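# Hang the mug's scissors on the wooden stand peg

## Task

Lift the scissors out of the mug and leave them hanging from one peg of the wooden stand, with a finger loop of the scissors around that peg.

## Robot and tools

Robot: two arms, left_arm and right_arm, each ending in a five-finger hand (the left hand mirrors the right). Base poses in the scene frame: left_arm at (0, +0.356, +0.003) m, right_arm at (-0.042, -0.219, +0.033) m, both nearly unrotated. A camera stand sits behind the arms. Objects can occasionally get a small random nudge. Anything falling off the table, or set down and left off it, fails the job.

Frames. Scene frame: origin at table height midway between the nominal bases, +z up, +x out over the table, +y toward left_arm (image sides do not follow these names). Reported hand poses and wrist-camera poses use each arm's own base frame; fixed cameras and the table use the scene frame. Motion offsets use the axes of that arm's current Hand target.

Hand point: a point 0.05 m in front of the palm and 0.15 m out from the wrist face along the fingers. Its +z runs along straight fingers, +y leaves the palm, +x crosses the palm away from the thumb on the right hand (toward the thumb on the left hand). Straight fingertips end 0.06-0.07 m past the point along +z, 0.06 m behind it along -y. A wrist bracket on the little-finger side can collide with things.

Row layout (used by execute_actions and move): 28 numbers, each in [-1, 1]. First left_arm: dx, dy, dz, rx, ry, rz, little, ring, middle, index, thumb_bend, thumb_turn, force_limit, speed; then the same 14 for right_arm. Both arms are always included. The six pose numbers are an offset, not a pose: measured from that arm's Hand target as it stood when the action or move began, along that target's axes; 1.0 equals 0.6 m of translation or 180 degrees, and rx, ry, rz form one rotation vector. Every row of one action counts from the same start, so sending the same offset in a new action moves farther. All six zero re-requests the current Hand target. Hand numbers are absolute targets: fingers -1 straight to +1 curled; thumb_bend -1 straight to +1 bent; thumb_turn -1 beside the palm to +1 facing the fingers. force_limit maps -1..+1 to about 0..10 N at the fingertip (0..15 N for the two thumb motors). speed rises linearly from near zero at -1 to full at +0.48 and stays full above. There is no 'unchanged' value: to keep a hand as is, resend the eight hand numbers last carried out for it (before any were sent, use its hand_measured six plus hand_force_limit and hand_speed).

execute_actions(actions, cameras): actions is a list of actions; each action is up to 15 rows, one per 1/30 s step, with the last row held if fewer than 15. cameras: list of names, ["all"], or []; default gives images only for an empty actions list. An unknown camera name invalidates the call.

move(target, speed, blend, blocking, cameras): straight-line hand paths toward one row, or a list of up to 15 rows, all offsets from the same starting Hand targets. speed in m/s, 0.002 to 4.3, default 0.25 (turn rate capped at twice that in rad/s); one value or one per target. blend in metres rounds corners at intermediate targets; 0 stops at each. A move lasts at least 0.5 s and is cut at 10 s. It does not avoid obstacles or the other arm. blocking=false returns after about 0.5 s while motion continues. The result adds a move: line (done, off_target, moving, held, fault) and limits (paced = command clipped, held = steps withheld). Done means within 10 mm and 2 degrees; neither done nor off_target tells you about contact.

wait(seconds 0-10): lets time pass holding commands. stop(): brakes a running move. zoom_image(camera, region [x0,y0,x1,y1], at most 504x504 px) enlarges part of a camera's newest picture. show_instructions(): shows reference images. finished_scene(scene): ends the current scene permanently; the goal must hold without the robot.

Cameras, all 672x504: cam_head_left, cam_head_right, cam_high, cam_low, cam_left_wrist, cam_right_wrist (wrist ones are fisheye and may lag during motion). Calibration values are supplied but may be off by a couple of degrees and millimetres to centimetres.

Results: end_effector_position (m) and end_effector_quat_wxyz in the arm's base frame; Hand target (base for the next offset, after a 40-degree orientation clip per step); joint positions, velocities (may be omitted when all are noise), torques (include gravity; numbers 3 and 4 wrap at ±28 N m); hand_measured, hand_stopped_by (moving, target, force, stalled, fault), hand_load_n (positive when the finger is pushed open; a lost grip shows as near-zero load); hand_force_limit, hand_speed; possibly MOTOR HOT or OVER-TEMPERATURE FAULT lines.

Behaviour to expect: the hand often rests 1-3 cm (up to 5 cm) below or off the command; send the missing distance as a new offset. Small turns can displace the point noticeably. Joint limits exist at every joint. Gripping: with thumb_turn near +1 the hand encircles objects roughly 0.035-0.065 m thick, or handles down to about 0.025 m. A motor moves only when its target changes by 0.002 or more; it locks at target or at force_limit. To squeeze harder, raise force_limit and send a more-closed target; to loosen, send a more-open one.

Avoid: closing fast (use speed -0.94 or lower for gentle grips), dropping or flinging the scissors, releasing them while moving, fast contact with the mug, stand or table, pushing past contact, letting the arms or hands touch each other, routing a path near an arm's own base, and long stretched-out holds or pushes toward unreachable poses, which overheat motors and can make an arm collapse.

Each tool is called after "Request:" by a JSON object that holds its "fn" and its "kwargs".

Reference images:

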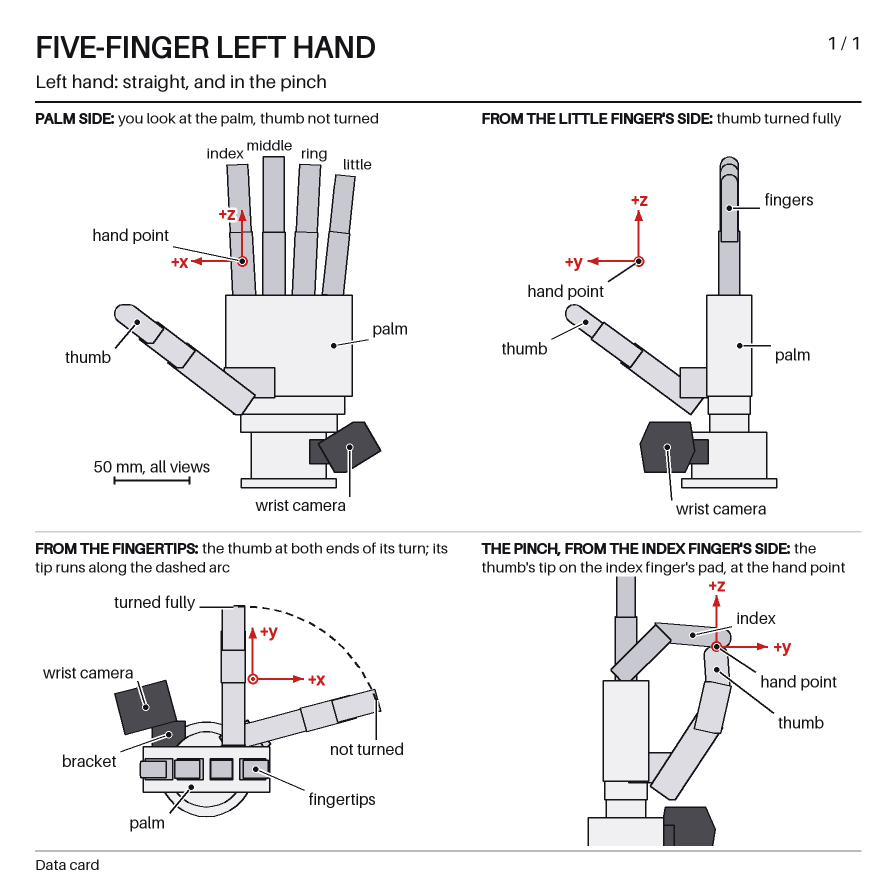

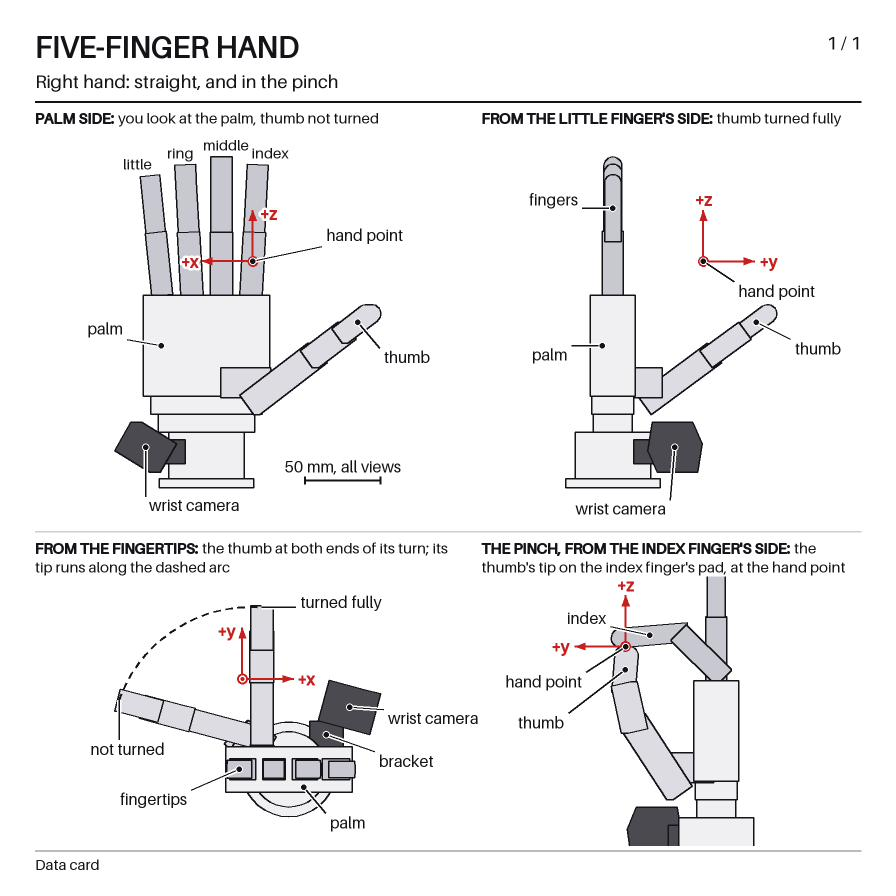

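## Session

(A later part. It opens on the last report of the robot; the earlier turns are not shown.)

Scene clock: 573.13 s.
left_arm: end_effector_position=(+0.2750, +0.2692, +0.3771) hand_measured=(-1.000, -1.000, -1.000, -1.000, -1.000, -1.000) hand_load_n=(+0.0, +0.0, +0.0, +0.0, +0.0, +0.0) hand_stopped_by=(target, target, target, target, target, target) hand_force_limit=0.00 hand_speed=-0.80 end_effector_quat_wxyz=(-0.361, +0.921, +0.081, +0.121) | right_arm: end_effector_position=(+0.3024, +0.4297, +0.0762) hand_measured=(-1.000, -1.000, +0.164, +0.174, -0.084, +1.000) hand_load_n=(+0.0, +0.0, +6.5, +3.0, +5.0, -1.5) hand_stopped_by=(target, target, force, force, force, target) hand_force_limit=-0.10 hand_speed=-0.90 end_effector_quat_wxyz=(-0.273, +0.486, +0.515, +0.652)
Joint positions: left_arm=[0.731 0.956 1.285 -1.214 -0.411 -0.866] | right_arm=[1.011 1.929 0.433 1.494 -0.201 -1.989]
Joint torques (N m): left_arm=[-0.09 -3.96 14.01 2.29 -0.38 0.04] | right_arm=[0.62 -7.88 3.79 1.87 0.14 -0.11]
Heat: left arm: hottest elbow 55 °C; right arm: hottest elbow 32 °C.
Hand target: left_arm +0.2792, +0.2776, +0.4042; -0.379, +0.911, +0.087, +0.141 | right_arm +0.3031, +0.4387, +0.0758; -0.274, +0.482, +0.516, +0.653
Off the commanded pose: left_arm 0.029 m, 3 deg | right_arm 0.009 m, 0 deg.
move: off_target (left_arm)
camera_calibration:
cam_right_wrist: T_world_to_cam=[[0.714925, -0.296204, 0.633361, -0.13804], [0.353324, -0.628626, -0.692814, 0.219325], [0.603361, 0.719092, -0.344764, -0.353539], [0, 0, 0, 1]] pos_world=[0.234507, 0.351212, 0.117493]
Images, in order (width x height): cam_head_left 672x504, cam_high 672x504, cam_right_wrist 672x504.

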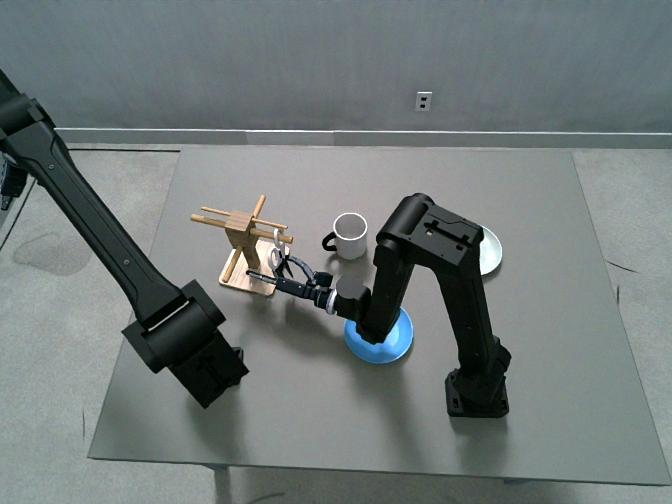

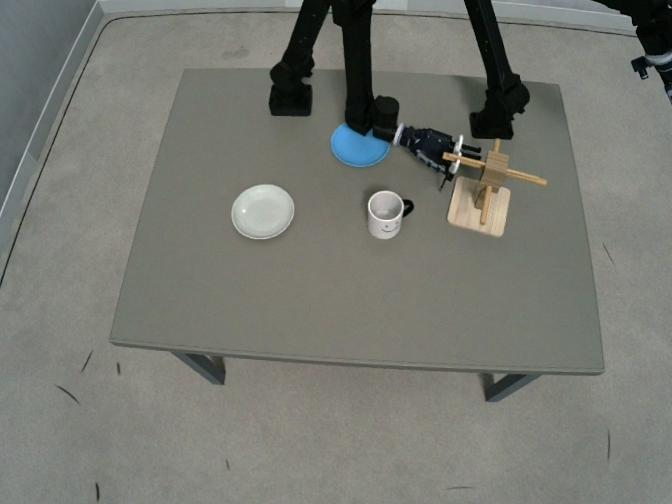

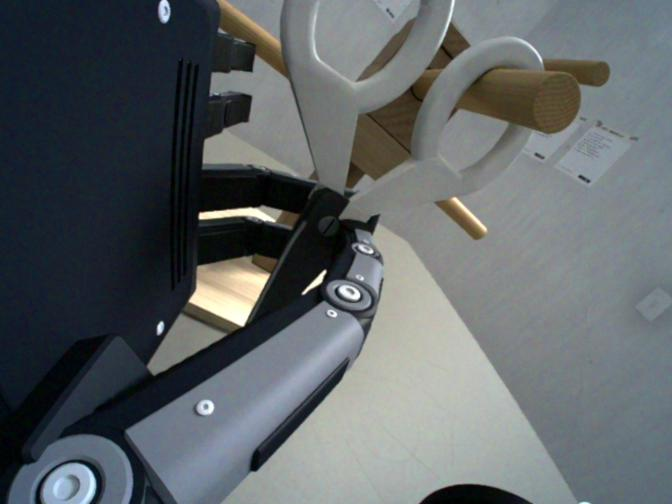

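Request:
{"fn": "move", "kwargs": {"target": [[0,0,0,0,0,0,-1,-1,-1,-1,-1,-1,0,-0.8, 0.0048,0.0018,0.0253,0,0,0,-1,-1,0.6,0.6,0.3,1,-0.1,-0.9]], "speed": 0.04, "cameras": ["cam_right_wrist","cam_head_left","cam_high","cam_low"]}}

Request:
{"fn": "zoom_image", "kwargs": {"camera": "cam_right_wrist", "region": [260, 0, 580, 240]}}

Request:
{"fn": "zoom_image", "kwargs": {"camera": "cam_high", "region": [400, 110, 510, 190]}}

Request:
{"fn": "zoom_image", "kwargs": {"camera": "cam_low", "region": [240, 150, 350, 230]}}

Scene clock: 576.80 s.
left_arm: end_effector_position=(+0.2750, +0.2692, +0.3771) hand_measured=(-1.000, -1.000, -1.000, -1.000, -1.000, -1.000) hand_load_n=(+0.0, +0.0, +0.0, +0.0, +0.0, +0.0) hand_stopped_by=(target, target, target, target, target, target) hand_force_limit=0.00 hand_speed=-0.80 end_effector_quat_wxyz=(-0.361, +0.921, +0.081, +0.121) | right_arm: end_effector_position=(+0.3068, +0.4431, +0.0752) hand_measured=(-1.000, -1.000, +0.164, +0.174, -0.084, +1.000) hand_load_n=(+0.0, +0.0, +6.0, +3.0, +5.0, -2.0) hand_stopped_by=(target, target, force, force, force, target) hand_force_limit=-0.10 hand_speed=-0.90 end_effector_quat_wxyz=(-0.273, +0.488, +0.517, +0.649)
Joint positions: left_arm=[0.731 0.956 1.285 -1.214 -0.411 -0.866] | right_arm=[1.02 1.929 0.469 1.45 -0.192 -1.989]
Joint torques (N m): left_arm=[-0.09 -4.01 14 2.26 -0.38 0.04] | right_arm=[0.5 -8.64 4.26 1.85 0.14 -0.11]
Heat: left arm: hottest elbow 55 °C; right arm: hottest elbow 32 °C.
Hand target: left_arm +0.2792, +0.2776, +0.4042; -0.379, +0.911, +0.087, +0.141 | right_arm +0.3082, +0.4530, +0.0789; -0.274, +0.482, +0.516, +0.653
Off the commanded pose: left_arm 0.029 m, 3 deg | right_arm 0.011 m, 1 deg.
move: off_target (left_arm, right_arm)
camera_calibration:
cam_right_wrist: T_world_to_cam=[[0.717761, -0.291046, 0.632543, -0.139669], [0.35095, -0.633396, -0.689669, 0.228065], [0.601376, 0.717009, -0.352485, -0.36415], [0, 0, 0, 1]] pos_world=[0.239201, 0.364904, 0.117279]
Images, in order (width x height): cam_head_left 672x504, cam_high 672x504, cam_low 672x504, cam_right_wrist 672x504.

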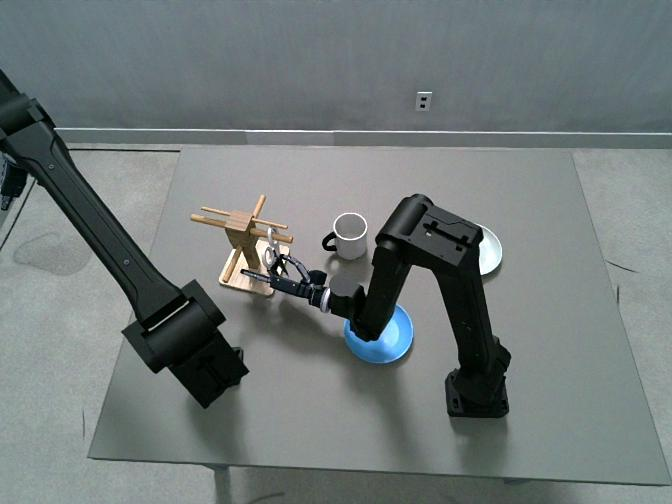

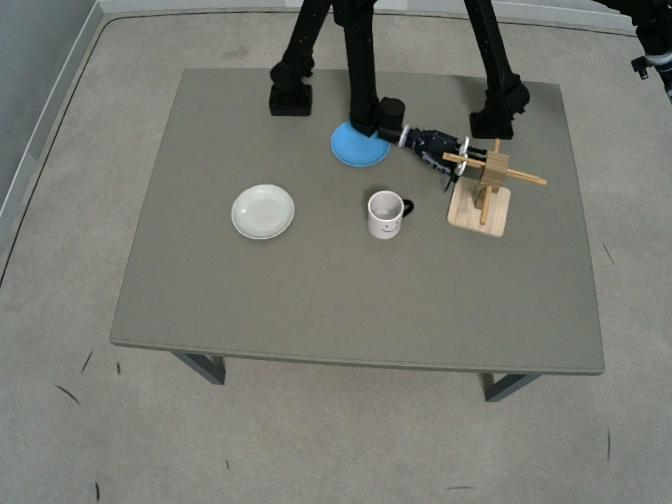

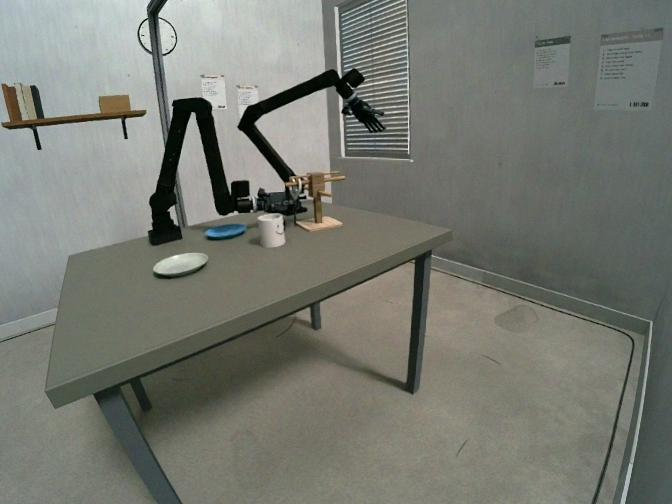

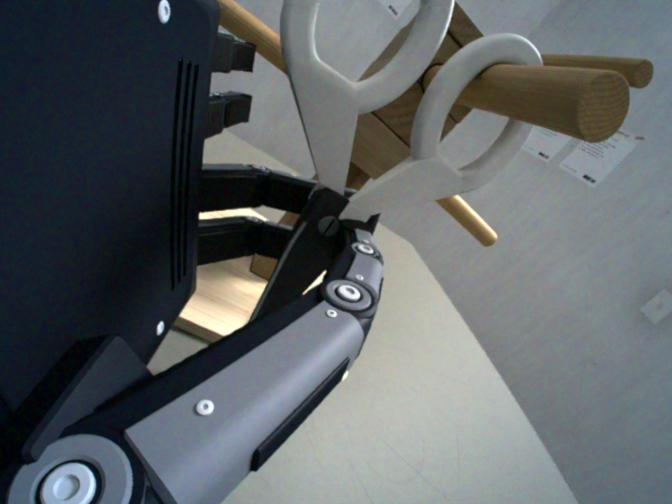

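Scaled by 1.575 from the camera's 672x504 image, which has a finer 960x720 frame.

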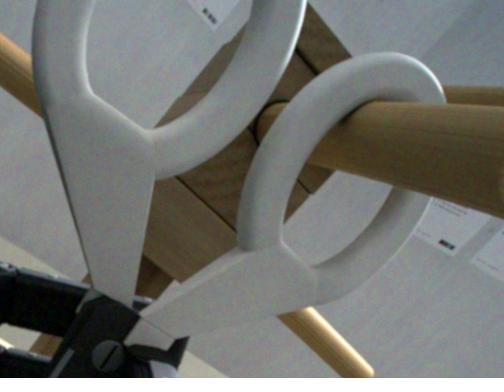

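Scaled by 4.582 from the camera's 672x504 image, which has a finer 960x720 frame.

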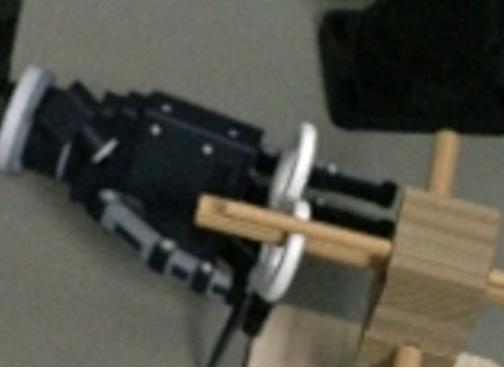

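Scaled by 4.582 from the camera's 672x504 image, which has a finer 960x720 frame.

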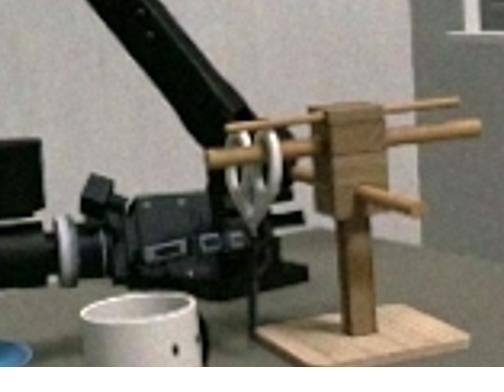

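Request:
{"fn": "move", "kwargs": {"target": [[0,0,0,0,0,0,-1,-1,-1,-1,-1,-1,0,-0.8, 0,0,0,0,0,0,-1,-1,0.06,0.06,-0.2,1,-0.1,-0.8]], "speed": 0.04, "cameras": ["cam_right_wrist","cam_head_left","cam_high","cam_low"]}}

Request:
{"fn": "zoom_image", "kwargs": {"camera": "cam_right_wrist", "region": [260, 0, 580, 240]}}

Request:
{"fn": "zoom_image", "kwargs": {"camera": "cam_low", "region": [240, 150, 350, 230]}}

Request:
{"fn": "zoom_image", "kwargs": {"camera": "cam_head_left", "region": [220, 200, 350, 300]}}

Scene clock: 582.20 s.
left_arm: end_effector_position=(+0.2750, +0.2692, +0.3771) hand_measured=(-1.000, -1.000, -1.000, -1.000, -1.000, -1.000) hand_load_n=(+0.0, +0.0, +0.0, +0.0, +0.0, -0.5) hand_stopped_by=(target, target, target, target, target, target) hand_force_limit=0.00 hand_speed=-0.80 end_effector_quat_wxyz=(-0.361, +0.921, +0.081, +0.121) | right_arm: end_effector_position=(+0.3078, +0.4435, +0.0758) hand_measured=(-1.000, -1.000, +0.060, +0.060, -0.200, +1.000) hand_load_n=(+0.0, +0.0, +0.0, +0.0, +0.0, +0.0) hand_stopped_by=(target, target, target, target, target, target) hand_force_limit=-0.10 hand_speed=-0.80 end_effector_quat_wxyz=(-0.272, +0.488, +0.516, +0.650)
Joint positions: left_arm=[0.731 0.956 1.285 -1.214 -0.411 -0.866] | right_arm=[1.02 1.929 0.471 1.449 -0.189 -1.989]
Joint torques (N m): left_arm=[-0.09 -3.96 13.97 2.28 -0.38 0.04] | right_arm=[0.5 -8.64 4.1 1.88 0.02 -0.11]
Heat: left arm: hottest elbow 55 °C; right arm: hottest elbow 32 °C.
Hand target: left_arm +0.2792, +0.2776, +0.4042; -0.379, +0.911, +0.087, +0.141 | right_arm +0.3082, +0.4529, +0.0789; -0.274, +0.482, +0.516, +0.653
Off the commanded pose: left_arm 0.029 m, 3 deg | right_arm 0.010 m, 1 deg.
move: off_target (left_arm)
camera_calibration:
cam_right_wrist: T_world_to_cam=[[0.716384, -0.294382, 0.632561, -0.138738], [0.349516, -0.633248, -0.690533, 0.228802], [0.603848, 0.715777, -0.350758, -0.365134], [0, 0, 0, 1]] pos_world=[0.239905, 0.365402, 0.117682]
Images, in order (width x height): cam_head_left 672x504, cam_high 672x504, cam_low 672x504, cam_right_wrist 672x504.

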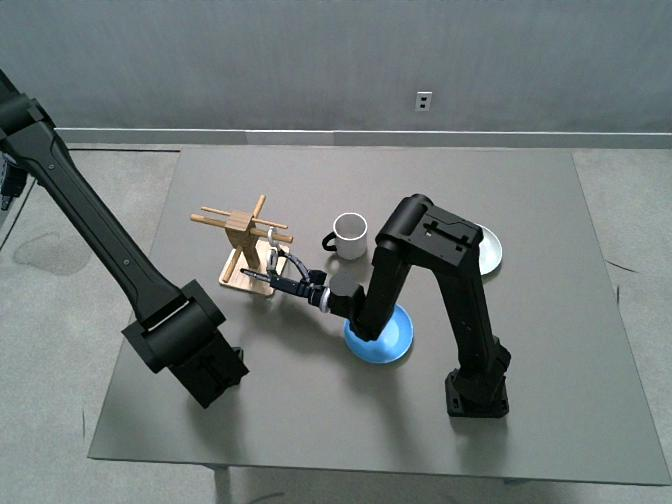

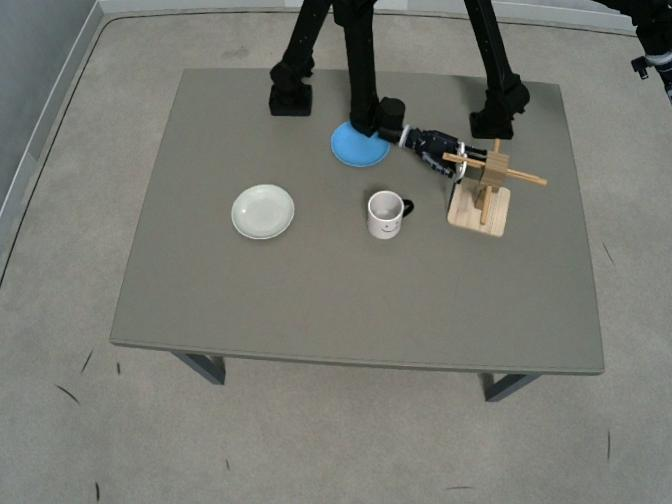

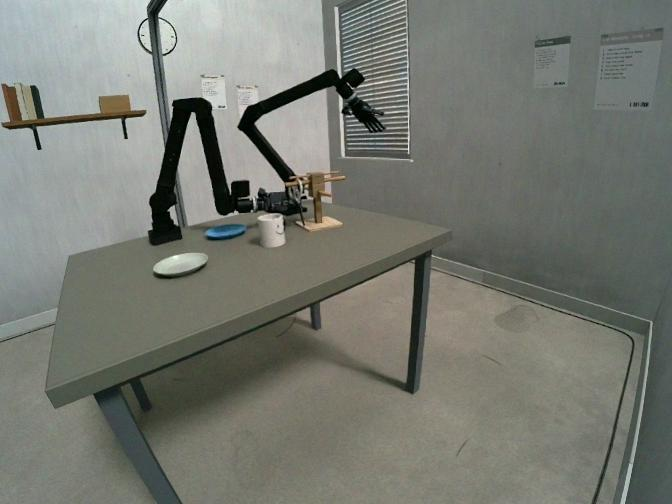

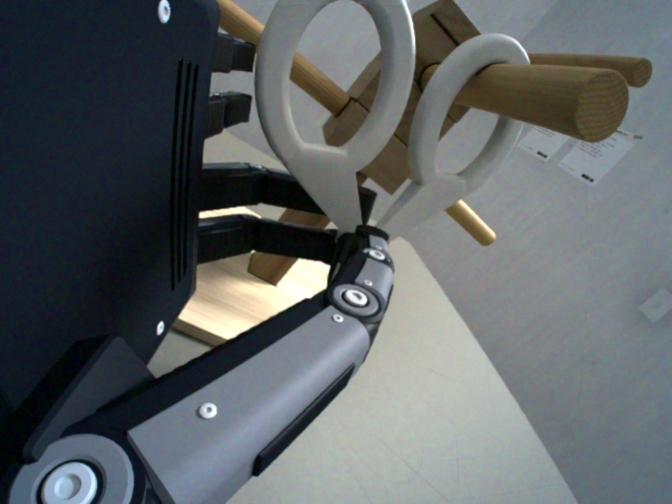

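Scaled by 1.575 from the camera's 672x504 image, which has a finer 960x720 frame.

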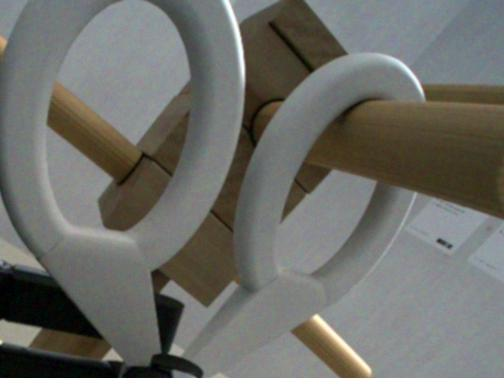

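Scaled by 4.582 from the camera's 672x504 image, which has a finer 960x720 frame.

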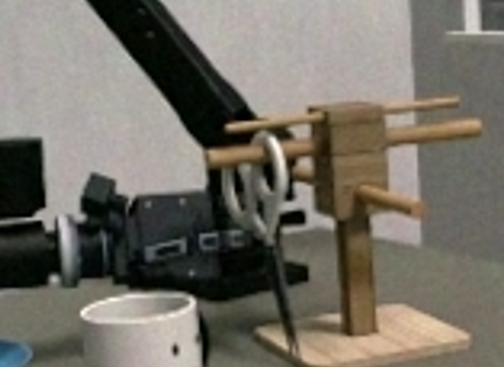

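Scaled by 3.877 from the camera's 672x504 image, which has a finer 960x720 frame.

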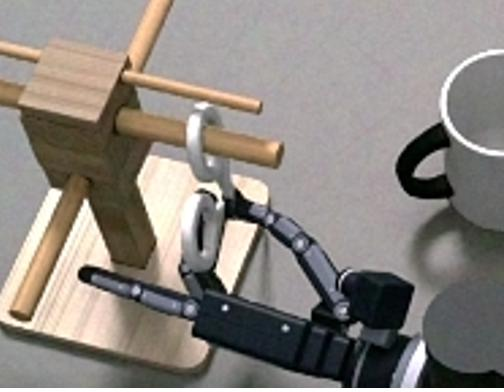

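Request:
{"fn": "move", "kwargs": {"target": [[0,0,0,0,0,0,-1,-1,-1,-1,-1,-1,0,-0.8, 0,0,0,0,0,0,-1,-1,-0.4,-0.4,-0.5,1,-0.1,-0.6]], "speed": 0.04, "cameras": ["cam_right_wrist","cam_head_left","cam_high","cam_low"]}}

Request:
{"fn": "zoom_image", "kwargs": {"camera": "cam_right_wrist", "region": [240, 0, 600, 300]}}

Request:
{"fn": "zoom_image", "kwargs": {"camera": "cam_low", "region": [240, 150, 350, 240]}}

Request:
{"fn": "zoom_image", "kwargs": {"camera": "cam_high", "region": [400, 110, 510, 210]}}

Scene clock: 585.70 s.
left_arm: end_effector_position=(+0.2750, +0.2692, +0.3771) hand_measured=(-1.000, -1.000, -1.000, -1.000, -1.000, -1.000) hand_load_n=(+0.0, +0.0, +0.0, +0.0, +0.0, +0.0) hand_stopped_by=(target, target, target, target, target, target) hand_force_limit=0.00 hand_speed=-0.80 end_effector_quat_wxyz=(-0.361, +0.921, +0.081, +0.121) | right_arm: end_effector_position=(+0.3078, +0.4435, +0.0758) hand_measured=(-1.000, -1.000, -0.400, -0.400, -0.500, +1.000) hand_load_n=(+0.0, +0.0, +0.0, +0.0, +0.0, +0.0) hand_stopped_by=(target, target, target, target, target, target) hand_force_limit=-0.10 hand_speed=-0.60 end_effector_quat_wxyz=(-0.272, +0.488, +0.516, +0.650)
Joint positions: left_arm=[0.731 0.956 1.285 -1.214 -0.411 -0.866] | right_arm=[1.02 1.929 0.471 1.449 -0.189 -1.989]
Joint torques (N m): left_arm=[-0.09 -3.9 14.02 2.3 -0.37 0.04] | right_arm=[0.5 -8.64 4.08 1.88 0.02 -0.11]
Heat: left arm: hottest elbow 55 °C; right arm: hottest elbow 32 °C.
Hand target: left_arm +0.2792, +0.2776, +0.4042; -0.379, +0.911, +0.087, +0.141 | right_arm +0.3082, +0.4529, +0.0789; -0.274, +0.482, +0.516, +0.653
Off the commanded pose: left_arm 0.029 m, 3 deg | right_arm 0.010 m, 1 deg.
move: off_target (left_arm)
camera_calibration:
cam_right_wrist: T_world_to_cam=[[0.716384, -0.294382, 0.632561, -0.138738], [0.349516, -0.633248, -0.690533, 0.228802], [0.603848, 0.715777, -0.350758, -0.365134], [0, 0, 0, 1]] pos_world=[0.239905, 0.365402, 0.117682]
Images, in order (width x height): cam_head_left 672x504, cam_high 672x504, cam_low 672x504, cam_right_wrist 672x504.

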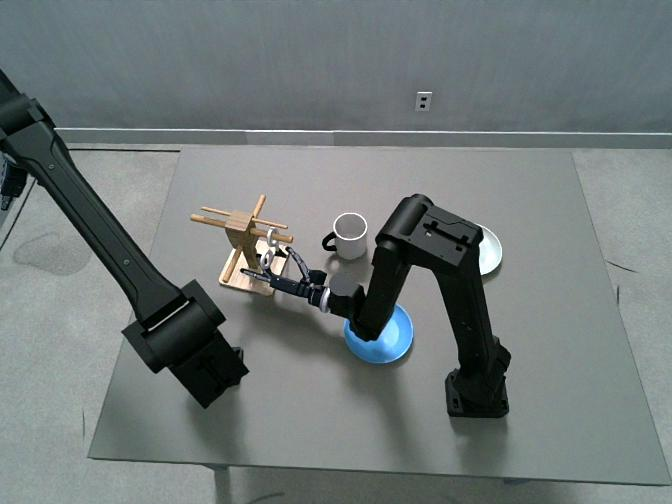

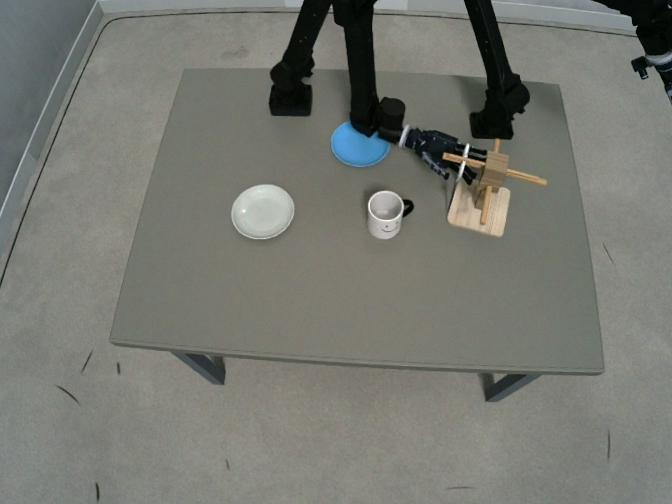

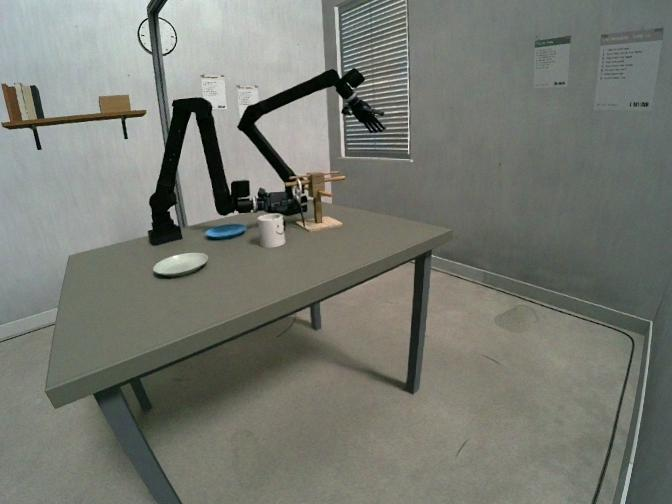

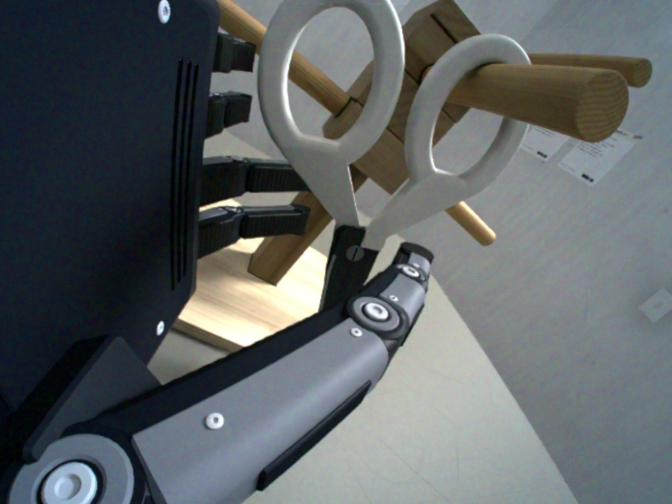

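Scaled by 1.400 from the camera's 672x504 image, which has a finer 960x720 frame.

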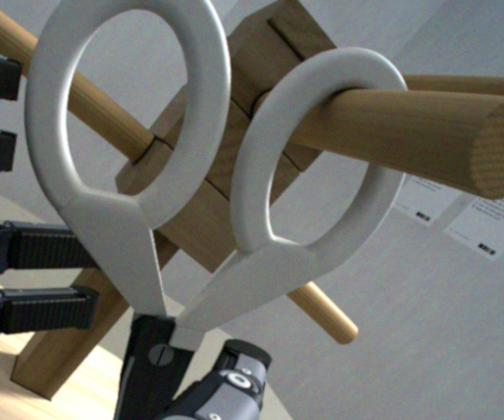

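Scaled by 4.582 from the camera's 672x504 image, which has a finer 960x720 frame.

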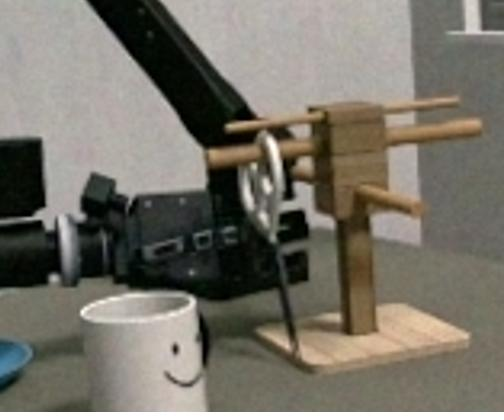

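Scaled by 4.582 from the camera's 672x504 image, which has a finer 960x720 frame.

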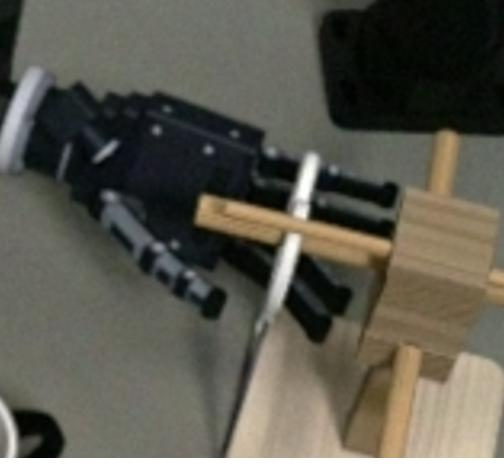

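Request:
{"fn": "move", "kwargs": {"target": [[0,0,0,0,0,0,-1,-1,-1,-1,-1,-1,0,-0.8, 0,0,0,0,0,0,-1,-1,-1,-1,-0.5,1,-0.1,-0.5],[0,0,0,0,0,0,-1,-1,-1,-1,-1,-1,0,-0.8, 0.0137,-0.071,-0.026,0,0,0,-1,-1,-1,-1,-0.5,1,-0.1,-0.5]], "speed": 0.06, "cameras": ["cam_right_wrist","cam_head_left","cam_high","cam_low"]}}

Request:
{"fn": "zoom_image", "kwargs": {"camera": "cam_right_wrist", "region": [240, 0, 600, 300]}}

Request:
{"fn": "zoom_image", "kwargs": {"camera": "cam_low", "region": [240, 150, 350, 240]}}

Scene clock: 593.60 s.
left_arm: end_effector_position=(+0.2750, +0.2692, +0.3771) hand_measured=(-1.000, -1.000, -1.000, -1.000, -1.000, -1.000) hand_load_n=(+0.0, +0.0, +0.0, +0.0, +0.0, +0.0) hand_stopped_by=(target, target, target, target, target, target) hand_force_limit=0.00 hand_speed=-0.80 end_effector_quat_wxyz=(-0.361, +0.921, +0.081, +0.121) | right_arm: end_effector_position=(+0.2687, +0.4546, +0.0766) hand_measured=(-1.000, -1.000, -1.000, -1.000, -0.500, +1.000) hand_load_n=(+0.0, +0.0, +0.0, +0.0, +0.0, +0.0) hand_stopped_by=(target, target, target, target, target, target) hand_force_limit=-0.10 hand_speed=-0.50 end_effector_quat_wxyz=(-0.274, +0.482, +0.511, +0.657)
Joint positions: left_arm=[0.731 0.956 1.285 -1.214 -0.411 -0.866] | right_arm=[1.14 1.947 0.451 1.51 -0.069 -1.989]
Joint torques (N m): left_arm=[-0.03 -4.07 13.98 2.29 -0.38 0.04] | right_arm=[0.5 -7.41 1.36 2.95 0.04 -0.1]
Heat: left arm: hottest elbow 55 °C; right arm: hottest elbow 32 °C.
Hand target: left_arm +0.2792, +0.2776, +0.4042; -0.379, +0.911, +0.087, +0.141 | right_arm +0.2632, +0.4530, +0.0688; -0.274, +0.482, +0.516, +0.653
Off the commanded pose: left_arm 0.029 m, 3 deg | right_arm 0.010 m, 1 deg.
move: off_target (left_arm)
camera_calibration:
cam_right_wrist: T_world_to_cam=[[0.710357, -0.306099, 0.633795, -0.101143], [0.356523, -0.619924, -0.69899, 0.242843], [0.606864, 0.722495, -0.331236, -0.354525], [0, 0, 0, 1]] pos_world=[0.200417, 0.375727, 0.116417]
Images, in order (width x height): cam_head_left 672x504, cam_high 672x504, cam_low 672x504, cam_right_wrist 672x504.

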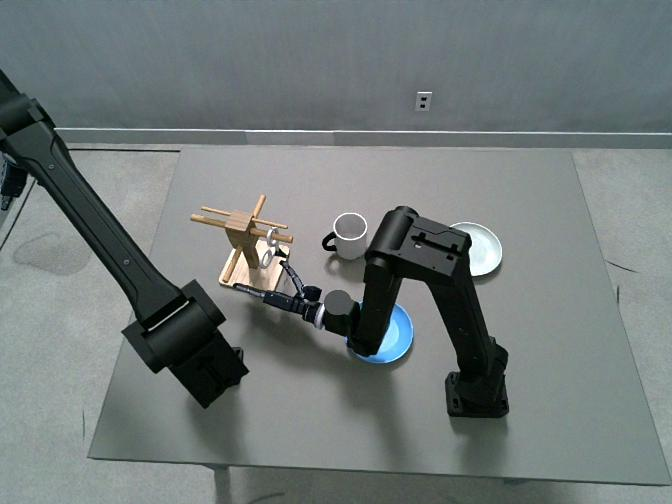

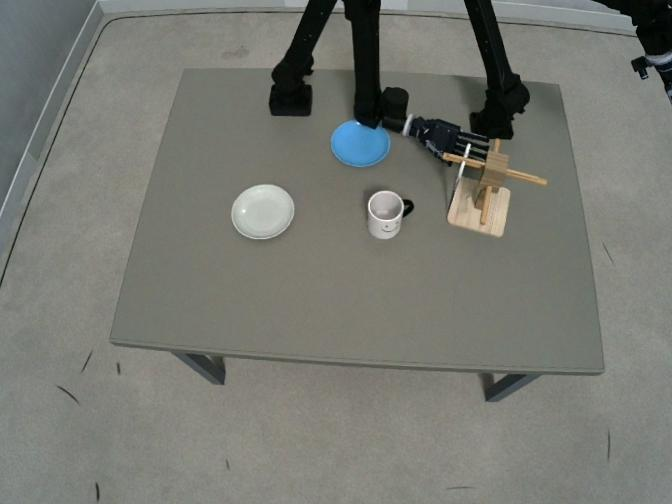

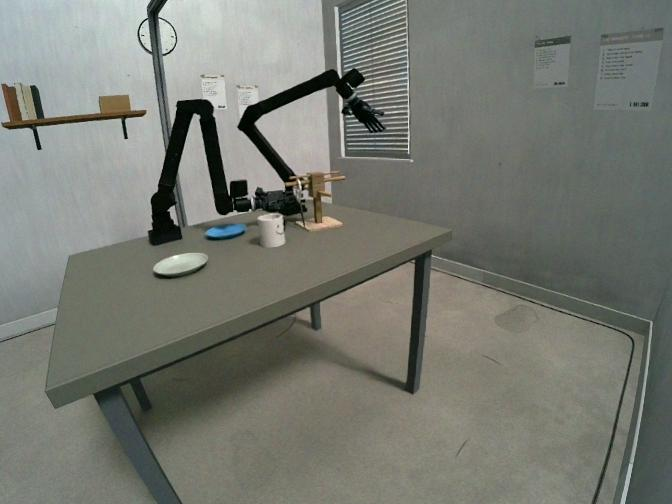

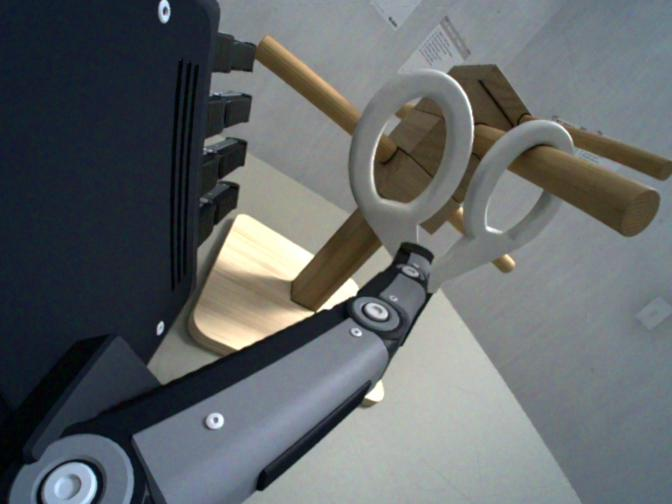

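Scaled by 1.400 from the camera's 672x504 image, which has a finer 960x720 frame.

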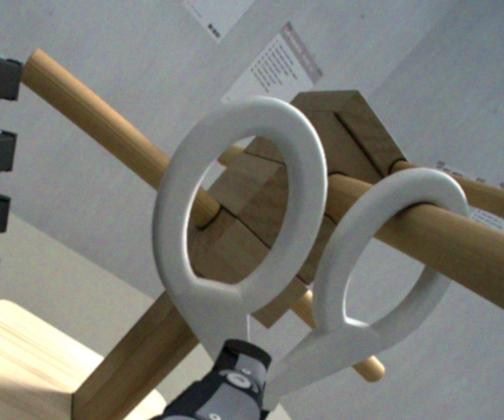

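Scaled by 4.582 from the camera's 672x504 image, which has a finer 960x720 frame.

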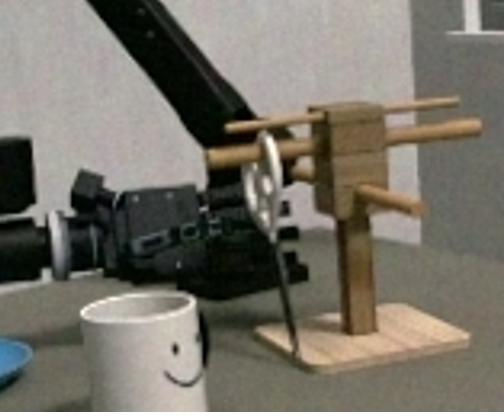

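Request:
{"fn": "move", "kwargs": {"target": [[0,0,0,0,0,0,-1,-1,-1,-1,-1,-1,0,-0.8,0,-0.05,-0.05,0,0,0,-1,-1,-1,-1,-0.5,1,-0.1,-0.5]], "speed": 0.06, "cameras": ["cam_head_left","cam_right_wrist"]}}

Scene clock: 602.43 s.
left_arm: end_effector_position=(+0.2750, +0.2692, +0.3771) hand_measured=(-1.000, -1.000, -1.000, -1.000, -1.000, -1.000) hand_load_n=(+0.0, +0.0, +0.0, +0.0, +0.0, +0.0) hand_stopped_by=(target, target, target, target, target, target) hand_force_limit=0.00 hand_speed=-0.80 end_effector_quat_wxyz=(-0.361, +0.921, +0.081, +0.121) | right_arm: end_effector_position=(+0.2326, +0.4358, +0.0600) hand_measured=(-1.000, -1.000, -1.000, -1.000, -0.500, +1.000) hand_load_n=(+0.0, +0.0, +0.0, +0.0, +0.0, +0.0) hand_stopped_by=(target, target, target, target, target, target) hand_force_limit=-0.10 hand_speed=-0.50 end_effector_quat_wxyz=(-0.267, +0.493, +0.520, +0.644)
Joint positions: left_arm=[0.731 0.956 1.285 -1.214 -0.411 -0.866] | right_arm=[1.227 1.971 0.374 1.57 0.021 -1.989]
Joint torques (N m): left_arm=[-0.15 -4.01 14.02 2.29 -0.38 0.04] | right_arm=[0.62 -7.41 0.59 2.92 0.05 -0.05]
Heat: left arm: hottest elbow 55 °C; right arm: hottest elbow 32 °C.
Hand target: left_arm +0.2792, +0.2776, +0.4042; -0.379, +0.911, +0.087, +0.141 | right_arm +0.2271, +0.4345, +0.0566; -0.274, +0.482, +0.516, +0.653
Off the commanded pose: left_arm 0.029 m, 3 deg | right_arm 0.007 m, 2 deg.
joint sent to its limit (right arm) — joint 4 (wrist pitch), upper limit. The joint targets still meet the commanded pose.
move: off_target (left_arm)
camera_calibration:
cam_right_wrist: T_world_to_cam=[[0.718565, -0.284934, 0.63441, -0.081811], [0.343924, -0.647275, -0.680258, 0.246126], [0.604467, 0.706999, -0.367114, -0.315094], [0, 0, 0, 1]] pos_world=[0.164602, 0.358771, 0.103656]
Images, in order (width x height): cam_head_left 672x504, cam_right_wrist 672x504.

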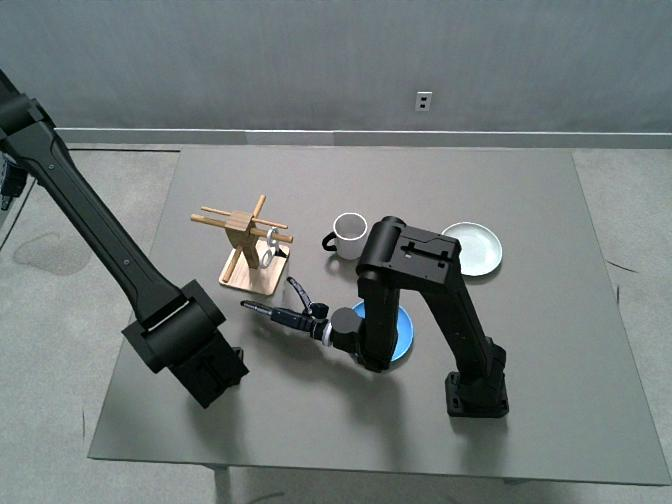

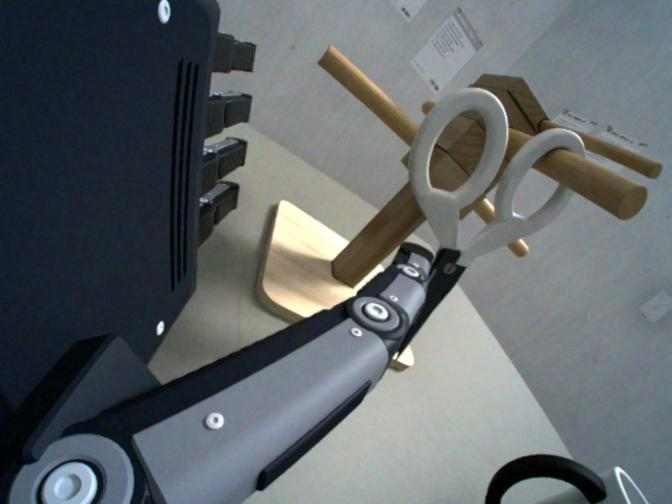

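Request:
{"fn": "move", "kwargs": {"target": [0,0,0,0,0,0,-1,-1,-1,-1,-1,-1,0,-0.8,0,-0.02,-0.11,0,0,0,-1,-1,-1,-1,-0.5,1,-0.1,-0.5], "speed": 0.12, "cameras": ["cam_head_left","cam_high","cam_low","cam_right_wrist"]}}

Request:
{"fn": "zoom_image", "kwargs": {"camera": "cam_low", "region": [300, 100, 560, 300]}}

Request:
{"fn": "zoom_image", "kwargs": {"camera": "cam_head_left", "region": [180, 170, 340, 310]}}

Scene clock: 605.27 s.
left_arm: end_effector_position=(+0.2750, +0.2692, +0.3771) hand_measured=(-1.000, -1.000, -1.000, -1.000, -1.000, -1.000) hand_load_n=(+0.0, +0.0, +0.0, +0.0, +0.0, -0.5) hand_stopped_by=(target, target, target, target, target, target) hand_force_limit=0.00 hand_speed=-0.80 end_effector_quat_wxyz=(-0.361, +0.921, +0.081, +0.121) | right_arm: end_effector_position=(+0.1983, +0.3750, +0.0450) hand_measured=(-1.000, -1.000, -1.000, -1.000, -0.500, +1.000) hand_load_n=(+0.0, +0.0, +0.0, +0.0, +0.0, +0.0) hand_stopped_by=(target, target, target, target, target, target) hand_force_limit=-0.10 hand_speed=-0.50 end_effector_quat_wxyz=(-0.250, +0.524, +0.544, +0.606)
Joint positions: left_arm=[0.731 0.956 1.285 -1.214 -0.411 -0.866] | right_arm=[1.287 1.909 0.196 1.571 0.091 -1.971]
Joint torques (N m): left_arm=[-0.15 -3.96 13.98 2.32 -0.37 0.04] | right_arm=[0.73 -7.3 -0.13 2.88 0.06 0.03]
Heat: left arm: hottest elbow 55 °C; right arm: hottest elbow 32 °C.
Hand target: left_arm +0.2792, +0.2776, +0.4042; -0.379, +0.911, +0.087, +0.141 | right_arm +0.1939, +0.3763, +0.0514; -0.274, +0.482, +0.516, +0.653
Off the commanded pose: left_arm 0.029 m, 3 deg | right_arm 0.008 m, 8 deg.
joint sent to its limit (right arm) — joint 4 (wrist pitch), upper limit. The joint targets are off in orientation, not in position.
move: off_target (left_arm, right_arm)
camera_calibration:
cam_right_wrist: T_world_to_cam=[[0.745315, -0.227134, 0.62683, -0.0915895], [0.305521, -0.719299, -0.623911, 0.240481], [0.59259, 0.65652, -0.46671, -0.23111], [0, 0, 0, 1]] pos_world=[0.131744, 0.303904, 0.0995885]
Images, in order (width x height): cam_head_left 672x504, cam_high 672x504, cam_low 672x504, cam_right_wrist 672x504.

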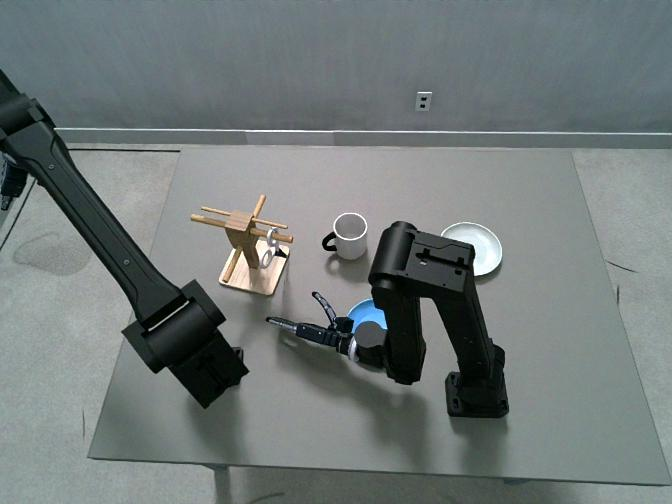

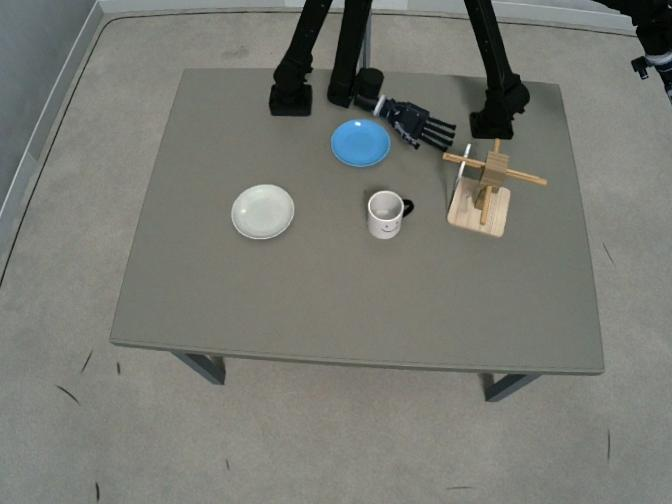

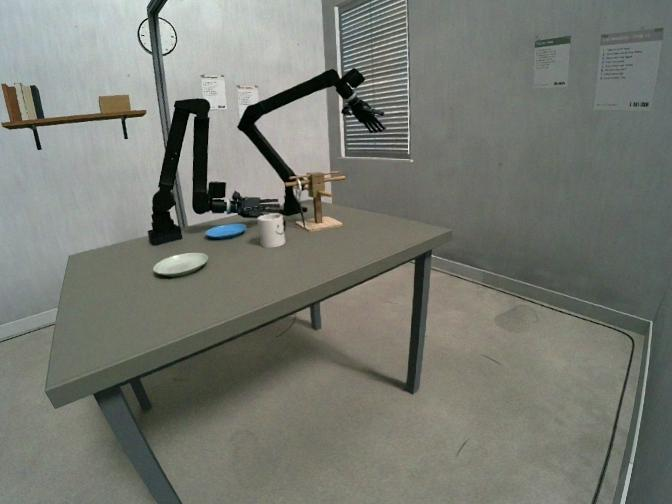

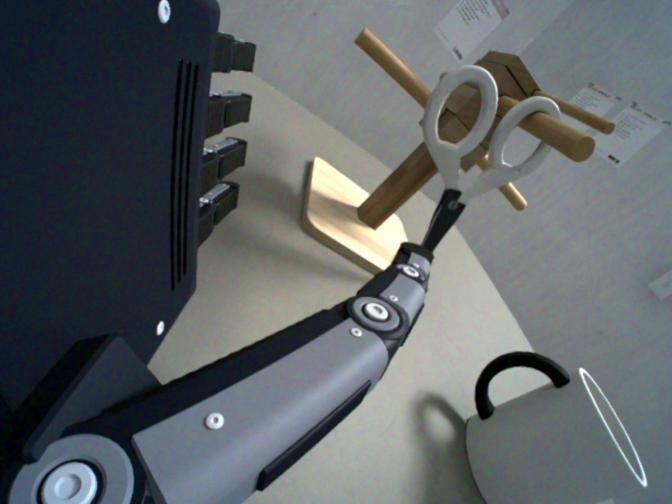

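Scaled by 1.938 from the camera's 672x504 image, which has a finer 960x720 frame.

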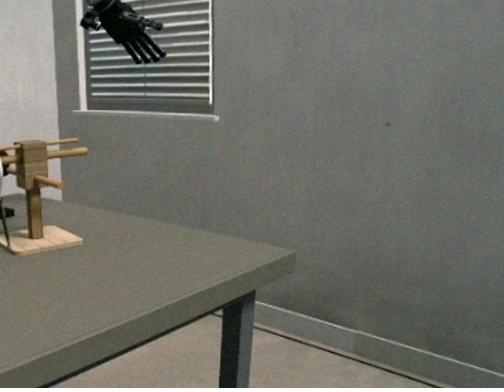

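Scaled by 3.150 from the camera's 672x504 image, which has a finer 960x720 frame.

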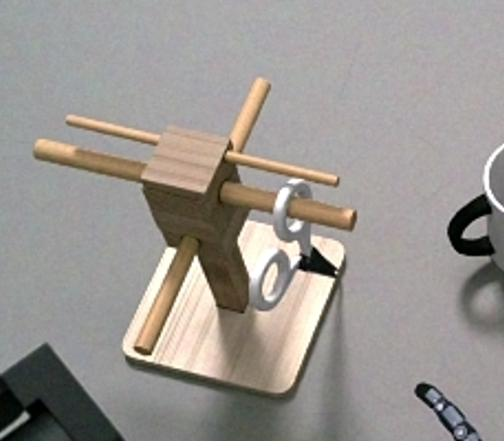

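Request:
{"fn": "finished_scene", "kwargs": {"scene": 1}}

The scene is finished: the task was done.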